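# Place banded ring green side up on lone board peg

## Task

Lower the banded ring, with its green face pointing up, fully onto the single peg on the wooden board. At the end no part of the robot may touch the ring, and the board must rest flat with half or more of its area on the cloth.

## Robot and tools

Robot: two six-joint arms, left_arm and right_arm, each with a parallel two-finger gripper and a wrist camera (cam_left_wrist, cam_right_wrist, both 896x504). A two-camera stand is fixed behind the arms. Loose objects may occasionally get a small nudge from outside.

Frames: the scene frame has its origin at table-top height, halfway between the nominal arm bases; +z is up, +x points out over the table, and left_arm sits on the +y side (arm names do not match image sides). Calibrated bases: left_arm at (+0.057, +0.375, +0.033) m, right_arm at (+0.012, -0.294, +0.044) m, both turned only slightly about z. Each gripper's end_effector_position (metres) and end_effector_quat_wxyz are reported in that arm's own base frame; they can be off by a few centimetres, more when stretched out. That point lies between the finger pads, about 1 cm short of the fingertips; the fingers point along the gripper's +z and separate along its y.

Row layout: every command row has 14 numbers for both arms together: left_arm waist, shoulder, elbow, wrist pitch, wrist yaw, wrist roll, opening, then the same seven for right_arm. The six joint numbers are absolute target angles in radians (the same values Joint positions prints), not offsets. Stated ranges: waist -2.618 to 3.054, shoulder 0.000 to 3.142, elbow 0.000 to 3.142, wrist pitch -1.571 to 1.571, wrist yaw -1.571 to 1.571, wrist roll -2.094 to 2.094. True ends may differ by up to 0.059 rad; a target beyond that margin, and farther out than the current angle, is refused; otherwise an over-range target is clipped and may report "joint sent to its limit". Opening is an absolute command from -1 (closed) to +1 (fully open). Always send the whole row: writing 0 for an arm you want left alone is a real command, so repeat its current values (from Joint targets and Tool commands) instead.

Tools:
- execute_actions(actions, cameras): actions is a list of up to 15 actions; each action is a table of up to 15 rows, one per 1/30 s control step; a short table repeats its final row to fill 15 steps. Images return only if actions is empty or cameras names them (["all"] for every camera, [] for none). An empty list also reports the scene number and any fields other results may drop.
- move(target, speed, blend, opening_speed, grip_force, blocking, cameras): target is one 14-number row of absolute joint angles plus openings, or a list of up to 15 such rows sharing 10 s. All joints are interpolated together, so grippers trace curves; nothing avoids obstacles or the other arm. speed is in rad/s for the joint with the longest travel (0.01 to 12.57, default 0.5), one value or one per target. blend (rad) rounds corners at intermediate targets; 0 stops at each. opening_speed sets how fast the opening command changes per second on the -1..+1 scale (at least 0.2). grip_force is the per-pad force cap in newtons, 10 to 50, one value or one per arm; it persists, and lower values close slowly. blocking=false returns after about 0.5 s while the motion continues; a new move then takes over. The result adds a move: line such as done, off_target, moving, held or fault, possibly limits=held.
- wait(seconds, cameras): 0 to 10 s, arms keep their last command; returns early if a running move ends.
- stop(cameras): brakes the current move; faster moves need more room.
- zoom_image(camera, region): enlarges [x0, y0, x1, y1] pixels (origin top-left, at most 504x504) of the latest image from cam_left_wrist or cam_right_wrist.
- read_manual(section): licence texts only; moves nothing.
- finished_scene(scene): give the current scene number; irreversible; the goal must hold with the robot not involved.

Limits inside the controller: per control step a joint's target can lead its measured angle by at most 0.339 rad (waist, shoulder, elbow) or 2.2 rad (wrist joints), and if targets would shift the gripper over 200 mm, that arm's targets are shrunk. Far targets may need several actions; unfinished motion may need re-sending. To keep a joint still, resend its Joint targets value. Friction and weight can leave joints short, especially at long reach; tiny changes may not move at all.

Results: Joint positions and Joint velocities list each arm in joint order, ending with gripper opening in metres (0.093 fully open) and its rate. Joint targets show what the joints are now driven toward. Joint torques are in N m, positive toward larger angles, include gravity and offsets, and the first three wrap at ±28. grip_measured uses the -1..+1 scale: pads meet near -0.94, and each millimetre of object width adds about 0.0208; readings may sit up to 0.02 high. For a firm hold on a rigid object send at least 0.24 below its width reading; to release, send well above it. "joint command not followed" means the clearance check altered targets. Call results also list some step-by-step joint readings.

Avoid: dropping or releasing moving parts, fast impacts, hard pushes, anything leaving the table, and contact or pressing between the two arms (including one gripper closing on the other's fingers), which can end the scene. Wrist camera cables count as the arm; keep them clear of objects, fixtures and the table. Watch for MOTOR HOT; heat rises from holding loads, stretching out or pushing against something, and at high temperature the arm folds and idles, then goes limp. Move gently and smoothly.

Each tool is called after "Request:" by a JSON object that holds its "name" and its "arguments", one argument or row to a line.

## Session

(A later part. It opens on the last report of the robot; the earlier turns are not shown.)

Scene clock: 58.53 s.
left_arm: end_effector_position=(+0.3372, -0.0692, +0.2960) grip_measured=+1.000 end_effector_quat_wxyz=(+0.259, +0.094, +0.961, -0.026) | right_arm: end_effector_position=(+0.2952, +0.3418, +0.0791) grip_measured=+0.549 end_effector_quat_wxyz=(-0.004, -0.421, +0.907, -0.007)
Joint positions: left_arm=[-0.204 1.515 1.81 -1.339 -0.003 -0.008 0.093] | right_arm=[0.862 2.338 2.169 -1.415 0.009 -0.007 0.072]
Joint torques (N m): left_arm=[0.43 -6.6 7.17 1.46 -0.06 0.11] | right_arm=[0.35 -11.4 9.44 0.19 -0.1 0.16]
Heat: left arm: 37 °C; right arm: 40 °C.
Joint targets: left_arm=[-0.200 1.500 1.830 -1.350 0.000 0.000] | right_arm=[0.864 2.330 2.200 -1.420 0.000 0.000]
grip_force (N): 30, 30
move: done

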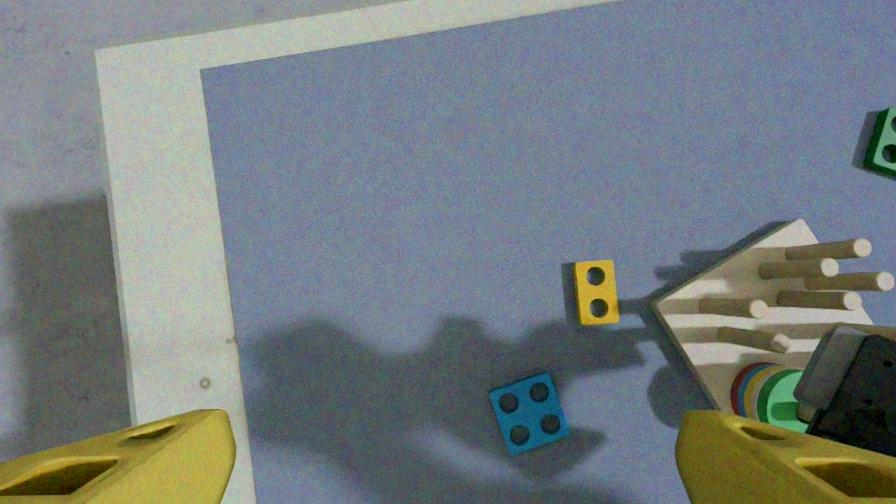

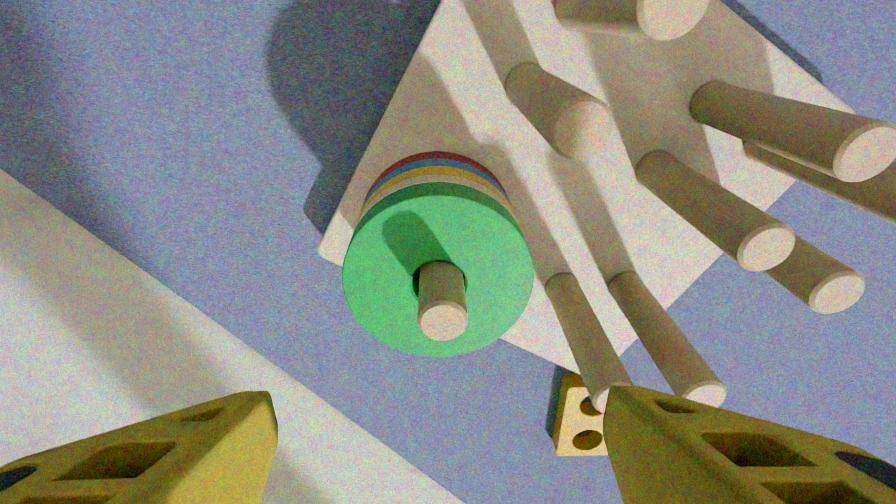

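Request:
{"name": "zoom_image", "arguments": {
  "camera": "cam_right_wrist",
  "region": [310, 130, 570, 370]
}}

Request:
{"name": "zoom_image", "arguments": {
  "camera": "cam_left_wrist",
  "region": [640, 310, 840, 440]
}}

Scaled by 1.938 from the camera's 896x504 image, which has a finer 1280x720 frame.

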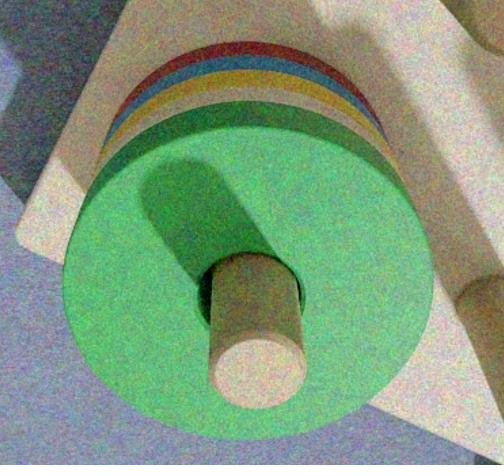

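Scaled by 2.520 from the camera's 896x504 image, which has a finer 1280x720 frame.

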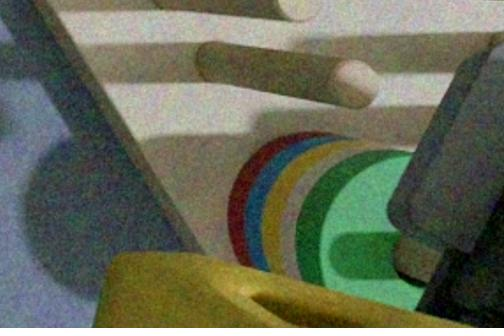

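Seated; peg protrudes ~2 cm as expected, board flat.

Request:
{"name": "finished_scene", "arguments": {
  "scene": 1
}}

The scene is finished: the task was done.


## Next scene

The same job, from a new start.

Request:
{"name": "move", "arguments": {
  "target": [-0.5,1.5,1.83,-1.35,0,0,1,0.2,1.5,1.83,-1.35,0,0,1],
  "speed": 1.2,
  "grip_force": 30,
  "cameras": ["all"]
}}

Request:
{"name": "execute_actions", "arguments": {
  "actions": []
}}

Scene clock: 2.70 s.
left_arm: end_effector_position=(+0.3041, -0.1629, +0.2978) grip_measured=+1.000 end_effector_quat_wxyz=(+0.257, +0.231, +0.936, -0.063) | right_arm: end_effector_position=(+0.3353, +0.0642, +0.2889) grip_measured=+1.000 end_effector_quat_wxyz=(+0.245, -0.089, +0.965, +0.019)
Joint positions: left_arm=[-0.495 1.513 1.811 -1.334 -0.007 -0.009 0.093] | right_arm=[0.195 1.52 1.798 -1.351 0.011 0.008 0.093]
Joint torques (N m): left_arm=[-0.31 -6.28 7.5 1.45 0.02 0.1] | right_arm=[0.58 -6.68 9.96 1.25 -0.13 0.04]
Heat: left arm: 30 °C; right arm: 30 °C.
Joint targets: left_arm=[-0.500 1.500 1.830 -1.350 0.000 0.000] | right_arm=[0.200 1.500 1.830 -1.350 0.000 0.000]
grip_force (N): 30, 30
move: done

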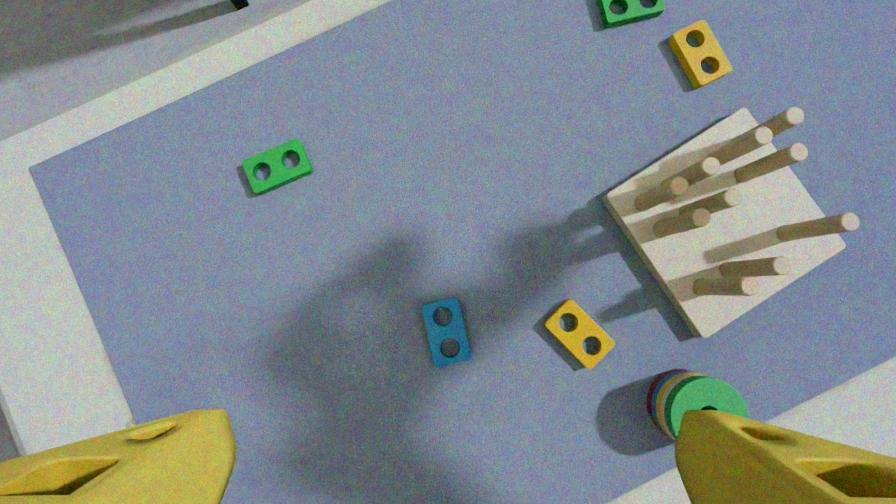

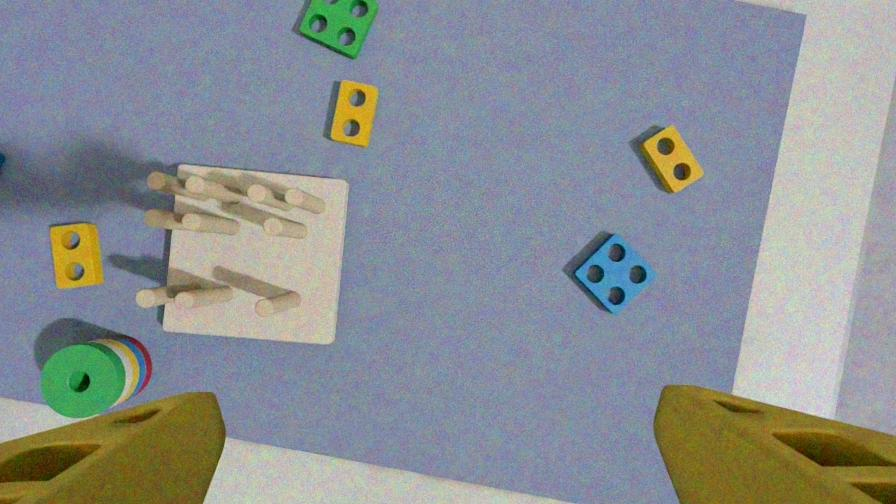

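Scene clock: 2.70 s.
left_arm: end_effector_position=(+0.3041, -0.1629, +0.2978) grip_measured=+1.000 end_effector_quat_wxyz=(+0.257, +0.231, +0.936, -0.063) | right_arm: end_effector_position=(+0.3353, +0.0642, +0.2889) grip_measured=+1.000 end_effector_quat_wxyz=(+0.245, -0.089, +0.965, +0.019)
Joint positions: left_arm=[-0.495 1.513 1.811 -1.334 -0.007 -0.009 0.093] | right_arm=[0.195 1.52 1.798 -1.351 0.011 0.008 0.093]
Joint velocities: within noise
Joint torques (N m): left_arm=[-0.31 -6.28 7.5 1.45 0.02 0.1] | right_arm=[0.58 -6.68 9.96 1.25 -0.13 0.04]
Heat: left arm: 30 °C; right arm: 30 °C.
Joint targets: left_arm=[-0.500 1.500 1.830 -1.350 0.000 0.000] | right_arm=[0.200 1.500 1.830 -1.350 0.000 0.000]
Tool commands: left_gripper/opening=+1.0 right_gripper/opening=+1.0
grip_force (N): 30, 30

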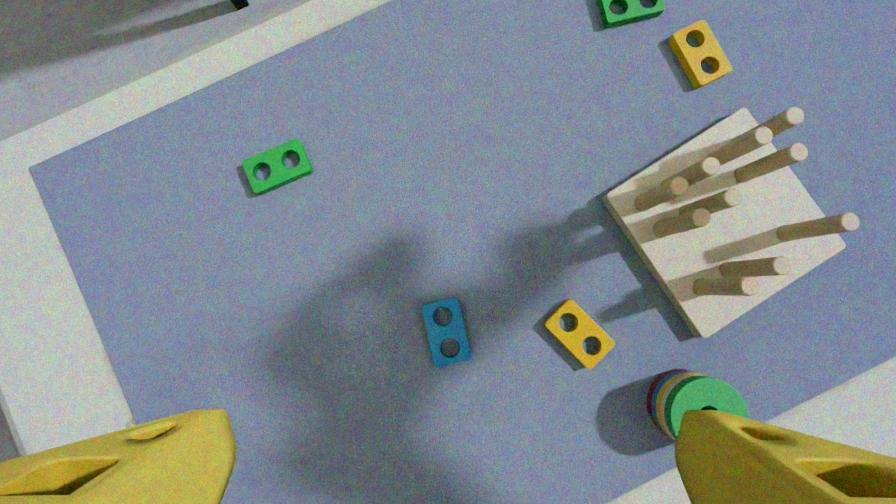

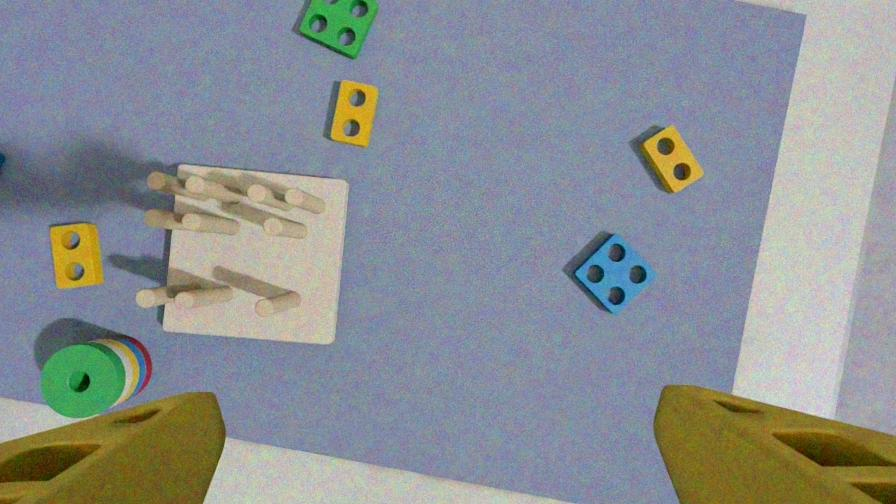

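Request:
{"name": "move", "arguments": {
  "target": [
    [-0.2,1.5,1.83,-1.35,0,0,1,0.9,1.9,2.1,-1.5,0,0,1],
    [-0.2,1.5,1.83,-1.35,0,0,1,1.004,2.148,1.80,-1.2,0,0,1],
    [-0.2,1.5,1.83,-1.35,0,0,1,1.004,2.148,1.69,-1.116,0,0,1]
  ],
  "speed": [1,0.8,0.4],
  "blend": [0.1,0.05,0],
  "cameras": ["cam_right_wrist"]
}}

Scene clock: 5.93 s.
left_arm: end_effector_position=(+0.3379, -0.0693, +0.2977) grip_measured=+1.000 end_effector_quat_wxyz=(+0.263, +0.094, +0.960, -0.026) | right_arm: end_effector_position=(+0.2194, +0.3439, +0.0351) grip_measured=+1.000 end_effector_quat_wxyz=(-0.008, -0.479, +0.878, -0.007)
Joint positions: left_arm=[-0.204 1.513 1.811 -1.334 -0.004 -0.008 0.093] | right_arm=[1.005 2.161 1.699 -1.13 0.005 0.006 0.093]
Joint torques (N m): left_arm=[0.57 -6.46 7.51 1.47 -0.05 0.15] | right_arm=[0.05 -10.86 5.7 0.39 -0.06 0.05]
Heat: left arm: 30 °C; right arm: 30 °C.
Joint targets: left_arm=[-0.200 1.500 1.830 -1.350 0.000 0.000] | right_arm=[1.004 2.148 1.690 -1.116 0.000 0.000]
grip_force (N): 30, 30
move: done
Images, in order (width x height): cam_right_wrist 896x504.

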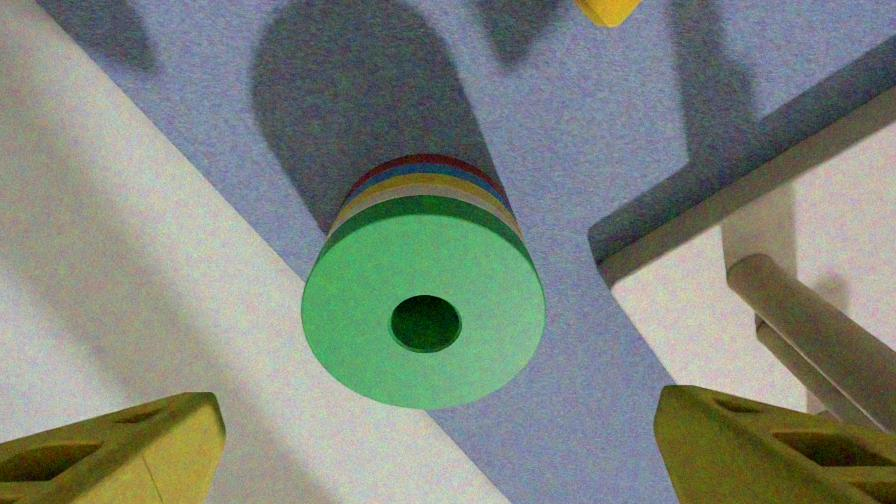

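Request:
{"name": "move", "arguments": {
  "target": [
    [-0.2,1.5,1.83,-1.35,0,0,1,1.018,2.175,1.64,-1.037,0,0,0.6],
    [-0.2,1.5,1.83,-1.35,0,0,1,1.018,2.19,1.575,-0.958,0,0,0.6],
    [-0.2,1.5,1.83,-1.35,0,0,1,1.018,2.19,1.575,-0.958,0,0,-0.05]
  ],
  "speed": 0.3,
  "cameras": ["cam_right_wrist"]
}}

Scene clock: 10.57 s.
left_arm: end_effector_position=(+0.3379, -0.0693, +0.2977) grip_measured=+1.000 end_effector_quat_wxyz=(+0.263, +0.094, +0.960, -0.026) | right_arm: end_effector_position=(+0.2162, +0.3453, -0.0014) grip_measured=+0.221 end_effector_quat_wxyz=(+0.001, -0.482, +0.876, -0.002)
Joint positions: left_arm=[-0.204 1.513 1.811 -1.334 -0.004 -0.008 0.093] | right_arm=[1.013 2.182 1.583 -0.972 0.005 0.006 0.056]
Joint torques (N m): left_arm=[0.59 -6.38 7.46 1.43 0.01 0.11] | right_arm=[0.61 -9.1 5.65 0.45 -0.07 0.04]
Heat: left arm: 31 °C; right arm: 32 °C.
Joint targets: left_arm=[-0.200 1.500 1.830 -1.350 0.000 0.000] | right_arm=[1.018 2.190 1.575 -0.958 0.000 0.000]
grip_force (N): 30, 30
move: done
Images, in order (width x height): cam_right_wrist 896x504.

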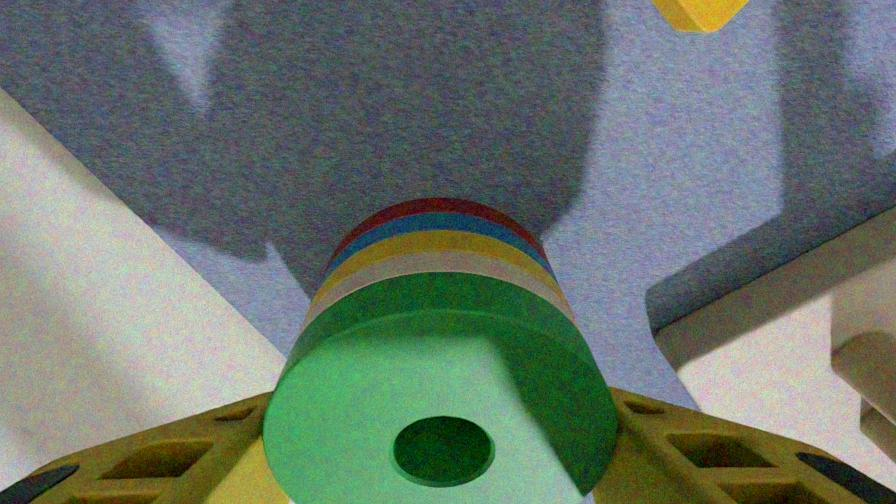

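Request:
{"name": "move", "arguments": {
  "target": [
    [-0.2,1.5,1.83,-1.35,0,0,1,1.018,2.18,1.85,-1.24,0,0,-0.05],
    [-0.2,1.5,1.83,-1.35,0,0,1,1.0,2.15,2.05,-1.45,0,0,-0.05],
    [-0.2,1.5,1.83,-1.35,0,0,1,0.55,1.833,1.57,-1.3,0,0,-0.05],
    [-0.2,1.5,1.83,-1.35,0,0,1,0.56,1.833,1.5,-1.234,0,0,-0.05]
  ],
  "speed": [0.4,0.6,0.7,0.3],
  "blend": [0.05,0.05,0.03,0],
  "cameras": ["cam_right_wrist"]
}}

Scene clock: 14.03 s.
left_arm: end_effector_position=(+0.3379, -0.0693, +0.2977) grip_measured=+1.000 end_effector_quat_wxyz=(+0.263, +0.094, +0.960, -0.026) | right_arm: end_effector_position=(+0.2884, +0.1783, +0.0918) grip_measured=+0.211 end_effector_quat_wxyz=(-0.019, -0.271, +0.962, -0.007)
Joint positions: left_arm=[-0.204 1.513 1.811 -1.334 -0.004 -0.008 0.093] | right_arm=[0.555 1.873 1.508 -1.246 0.003 0.006 0.055]
Joint torques (N m): left_arm=[0.58 -6.32 7.36 1.48 -0.04 0.09] | right_arm=[0.64 -11.1 5.9 0.33 -0.03 0.04]
Heat: left arm: 32 °C; right arm: 33 °C.
Joint targets: left_arm=[-0.200 1.500 1.830 -1.350 0.000 0.000] | right_arm=[0.560 1.833 1.500 -1.234 0.000 0.000]
grip_force (N): 30, 30
move: off_target (right_arm); right_arm: the shoulder is farthest, 0.040 rad from its target
Images, in order (width x height): cam_right_wrist 896x504.

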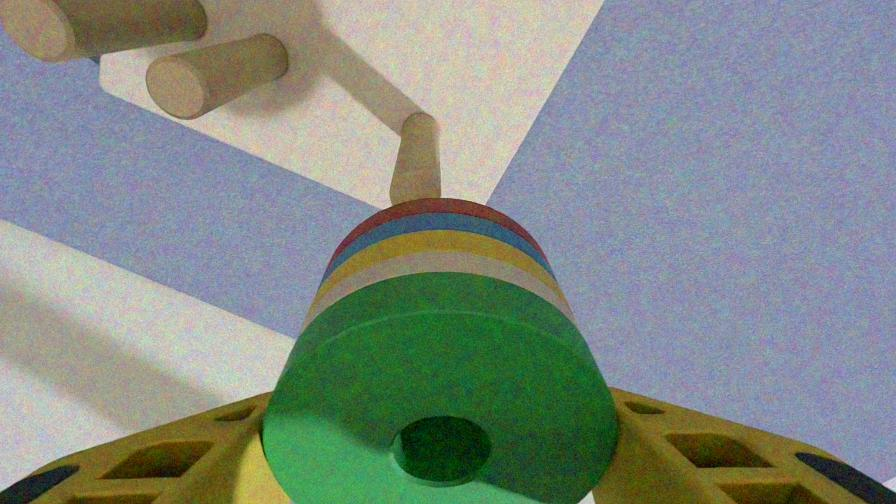

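Request:
{"name": "move", "arguments": {
  "target": [-0.2,1.5,1.83,-1.35,0,0,1,0.563,1.762,1.443,-1.233,0,0,-0.05],
  "speed": 0.3,
  "cameras": ["cam_right_wrist"]
}}

Scene clock: 15.23 s.
left_arm: end_effector_position=(+0.3379, -0.0693, +0.2977) grip_measured=+1.000 end_effector_quat_wxyz=(+0.263, +0.094, +0.960, -0.026) | right_arm: end_effector_position=(+0.2771, +0.1720, +0.1003) grip_measured=+0.211 end_effector_quat_wxyz=(-0.010, -0.272, +0.962, -0.004)
Joint positions: left_arm=[-0.204 1.513 1.811 -1.334 -0.004 -0.008 0.093] | right_arm=[0.557 1.803 1.453 -1.243 0.003 0.006 0.055]
Joint torques (N m): left_arm=[0.47 -6.39 7.45 1.46 0 0.19] | right_arm=[0.72 -10.62 5.75 0.34 -0.04 0.04]
Heat: left arm: 32 °C; right arm: 33 °C.
Joint targets: left_arm=[-0.200 1.500 1.830 -1.350 0.000 0.000] | right_arm=[0.563 1.762 1.443 -1.233 0.000 0.000]
grip_force (N): 30, 30
move: off_target (right_arm); right_arm: the shoulder is farthest, 0.041 rad from its target
Images, in order (width x height): cam_right_wrist 896x504.

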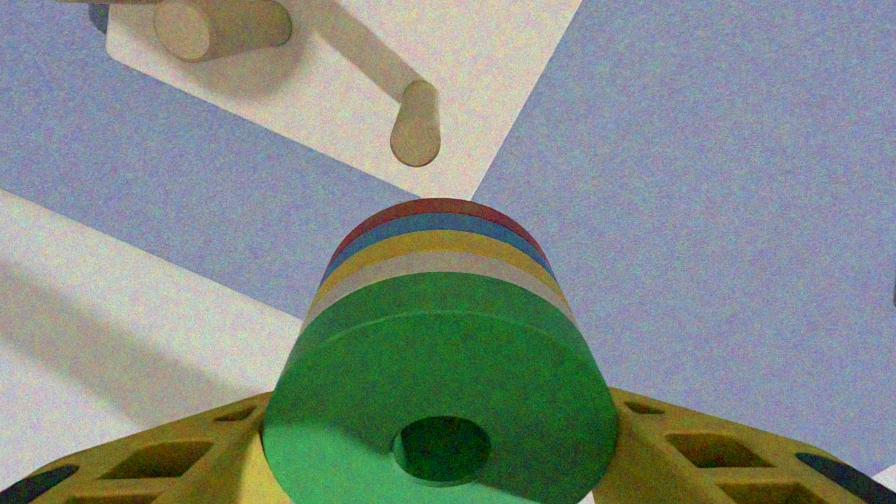

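Request:
{"name": "move", "arguments": {
  "target": [
    [-0.2,1.5,1.83,-1.35,0,0,1,0.573,1.94,1.635,-1.25,0,-0.35,-0.05],
    [-0.2,1.5,1.83,-1.35,0,0,1,0.573,1.955,1.514,-1.139,0,-0.35,-0.05]
  ],
  "speed": [0.4,0.2],
  "cameras": ["cam_right_wrist"]
}}

Scene clock: 19.20 s.
left_arm: end_effector_position=(+0.3379, -0.0693, +0.2977) grip_measured=+1.000 end_effector_quat_wxyz=(+0.263, +0.094, +0.960, -0.026) | right_arm: end_effector_position=(+0.3070, +0.1950, +0.0706) grip_measured=+0.211 end_effector_quat_wxyz=(-0.003, -0.439, +0.898, -0.002)
Joint positions: left_arm=[-0.204 1.513 1.811 -1.334 -0.004 -0.008 0.093] | right_arm=[0.567 1.947 1.523 -1.153 0.003 -0.342 0.055]
Joint torques (N m): left_arm=[0.47 -6.56 7.61 1.47 -0.03 0.11] | right_arm=[0.69 -7.65 5.79 0.43 -0.05 0.02]
Heat: left arm: 32 °C; right arm: 34 °C.
Joint targets: left_arm=[-0.200 1.500 1.830 -1.350 0.000 0.000] | right_arm=[0.573 1.955 1.514 -1.139 0.000 -0.350]
grip_force (N): 30, 30
move: done
Images, in order (width x height): cam_right_wrist 896x504.

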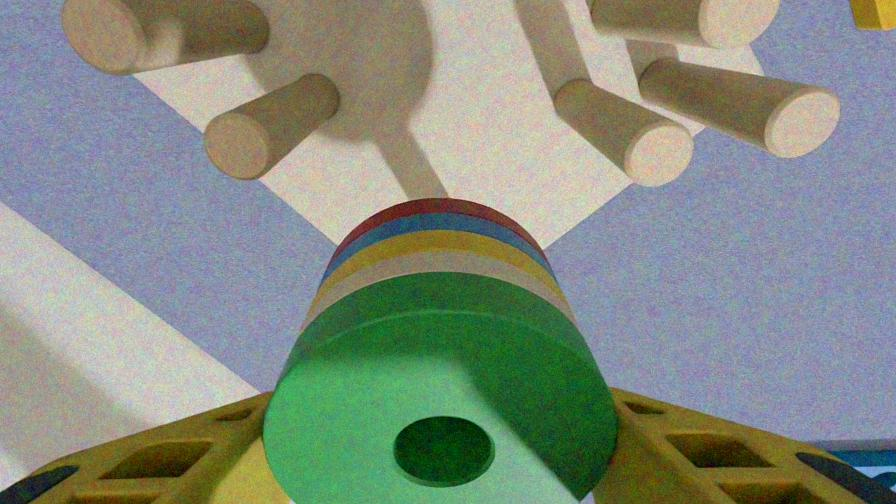

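Request:
{"name": "move", "arguments": {
  "target": [-0.2,1.5,1.83,-1.35,0,0,1,0.573,1.977,1.438,-1.035,0,-0.35,-0.05],
  "speed": 0.13
}}

Scene clock: 20.70 s.
left_arm: end_effector_position=(+0.3379, -0.0693, +0.2977) grip_measured=+1.000 end_effector_quat_wxyz=(+0.263, +0.094, +0.960, -0.026) | right_arm: end_effector_position=(+0.3071, +0.1951, +0.0447) grip_measured=+0.211 end_effector_quat_wxyz=(-0.001, -0.439, +0.898, -0.001)
Joint positions: left_arm=[-0.204 1.513 1.811 -1.334 -0.004 -0.008 0.093] | right_arm=[0.567 1.968 1.447 -1.052 0.003 -0.342 0.055]
Joint torques (N m): left_arm=[0.59 -6.31 7.35 1.49 -0.02 0.14] | right_arm=[0.68 -7.61 5.67 0.47 -0.06 0.02]
Heat: left arm: 33 °C; right arm: 35 °C.
Joint targets: left_arm=[-0.200 1.500 1.830 -1.350 0.000 0.000] | right_arm=[0.573 1.977 1.438 -1.035 0.000 -0.350]
grip_force (N): 30, 30
move: done

Request:
{"name": "move", "arguments": {
  "target": [
    [-0.2,1.5,1.83,-1.35,0,0,1,0.573,2.010,1.373,-0.938,0,-0.35,-0.05],
    [-0.2,1.5,1.83,-1.35,0,0,1,0.573,2.014,1.352,-0.915,0,-0.35,-0.05]
  ],
  "speed": 0.13,
  "blend": [0.01,0],
  "cameras": ["cam_right_wrist"]
}}

Scene clock: 22.23 s.
left_arm: end_effector_position=(+0.3379, -0.0693, +0.2977) grip_measured=+1.000 end_effector_quat_wxyz=(+0.263, +0.094, +0.960, -0.026) | right_arm: end_effector_position=(+0.3059, +0.1944, +0.0121) grip_measured=+0.211 end_effector_quat_wxyz=(-0.001, -0.439, +0.898, -0.001)
Joint positions: left_arm=[-0.204 1.513 1.811 -1.334 -0.004 -0.008 0.093] | right_arm=[0.567 2.004 1.362 -0.931 0.003 -0.342 0.055]
Joint torques (N m): left_arm=[0.72 -6.35 7.6 1.47 -0.01 0.15] | right_arm=[0.7 -7.64 5.29 0.45 -0.06 0.02]
Heat: left arm: 33 °C; right arm: 35 °C.
Joint targets: left_arm=[-0.200 1.500 1.830 -1.350 0.000 0.000] | right_arm=[0.573 2.014 1.352 -0.915 0.000 -0.350]
grip_force (N): 30, 30
move: done
Images, in order (width x height): cam_right_wrist 896x504.

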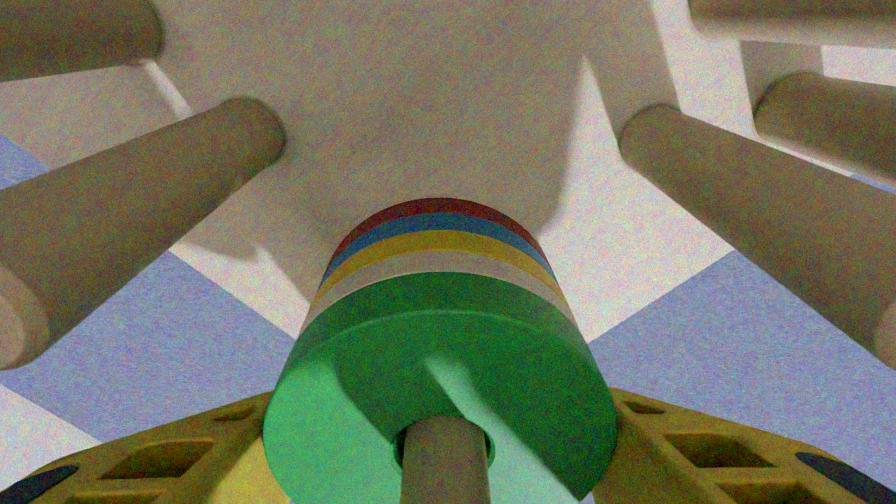

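Request:
{"name": "move", "arguments": {
  "target": [-0.2,1.5,1.83,-1.35,0,0,1,0.573,2.024,1.331,-0.884,0,-0.35,-0.05],
  "speed": 0.08,
  "cameras": ["cam_right_wrist"]
}}

Scene clock: 23.10 s.
left_arm: end_effector_position=(+0.3379, -0.0693, +0.2977) grip_measured=+1.000 end_effector_quat_wxyz=(+0.263, +0.094, +0.960, -0.026) | right_arm: end_effector_position=(+0.3067, +0.1945, +0.0108) grip_measured=+0.211 end_effector_quat_wxyz=(+0.002, -0.439, +0.898, -0.002)
Joint positions: left_arm=[-0.204 1.513 1.811 -1.334 -0.004 -0.008 0.093] | right_arm=[0.567 2.004 1.357 -0.921 0.005 -0.342 0.055]
Joint torques (N m): left_arm=[0.53 -6.5 7.38 1.5 -0.02 0.11] | right_arm=[0.58 -6.79 3.86 0.71 -0.09 0.02]
Heat: left arm: 33 °C; right arm: 35 °C.
Joint targets: left_arm=[-0.200 1.500 1.830 -1.350 0.000 0.000] | right_arm=[0.573 2.024 1.331 -0.884 0.000 -0.350]
grip_force (N): 30, 30
move: off_target (right_arm); right_arm: the wrist pitch is farthest, 0.037 rad from its target
Images, in order (width x height): cam_right_wrist 896x504.

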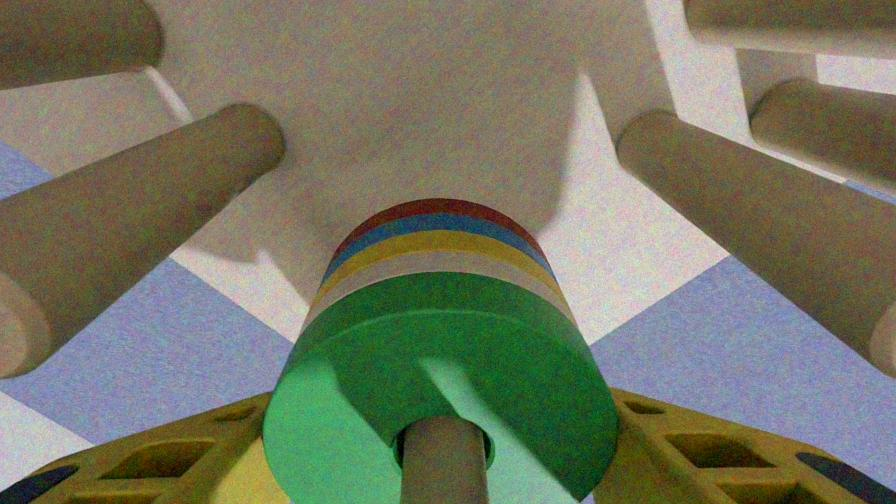

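Request:
{"name": "move", "arguments": {
  "target": [
    [-0.2,1.5,1.83,-1.35,0,0,1,0.573,2.014,1.352,-0.915,0,-0.35,-0.05],
    [-0.2,1.5,1.83,-1.35,0,0,1,0.573,2.014,1.352,-0.915,0,-0.35,0.4],
    [-0.2,1.5,1.83,-1.35,0,0,1,0.573,1.975,1.47,-1.06,0,-0.35,0.4],
    [-0.2,1.5,1.83,-1.35,0,0,1,0.573,1.94,1.66,-1.27,0,-0.35,0.4]
  ],
  "speed": 0.35,
  "opening_speed": 0.8,
  "blend": [0,0,0.04,0],
  "cameras": ["all"]
}}

Scene clock: 26.50 s.
left_arm: end_effector_position=(+0.3379, -0.0693, +0.2977) grip_measured=+1.000 end_effector_quat_wxyz=(+0.263, +0.094, +0.960, -0.026) | right_arm: end_effector_position=(+0.3077, +0.1950, +0.0845) grip_measured=+0.399 end_effector_quat_wxyz=(-0.024, -0.439, +0.898, -0.005)
Joint positions: left_arm=[-0.204 1.513 1.811 -1.334 -0.004 -0.008 0.093] | right_arm=[0.567 1.982 1.627 -1.265 0.005 -0.342 0.064]
Joint torques (N m): left_arm=[0.55 -6.41 7.46 1.44 -0.01 0.14] | right_arm=[0.7 -12.01 9.85 0.12 -0.08 0.03]
Heat: left arm: 33 °C; right arm: 36 °C.
Joint targets: left_arm=[-0.200 1.500 1.830 -1.350 0.000 0.000] | right_arm=[0.573 1.940 1.660 -1.270 0.000 -0.350]
grip_force (N): 30, 30
move: off_target (right_arm); right_arm: the shoulder is farthest, 0.042 rad from its target

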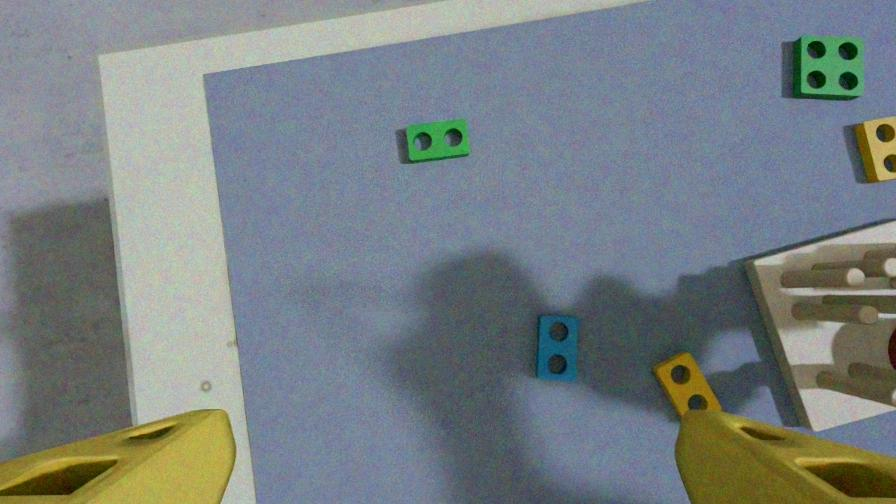

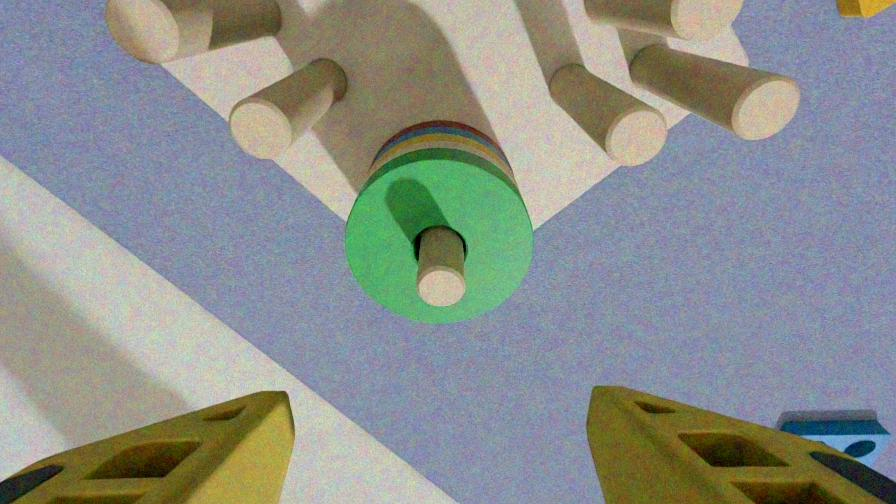

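Seated.

Request:
{"name": "finished_scene", "arguments": {
  "scene": 2
}}

The scene is finished: the task was done.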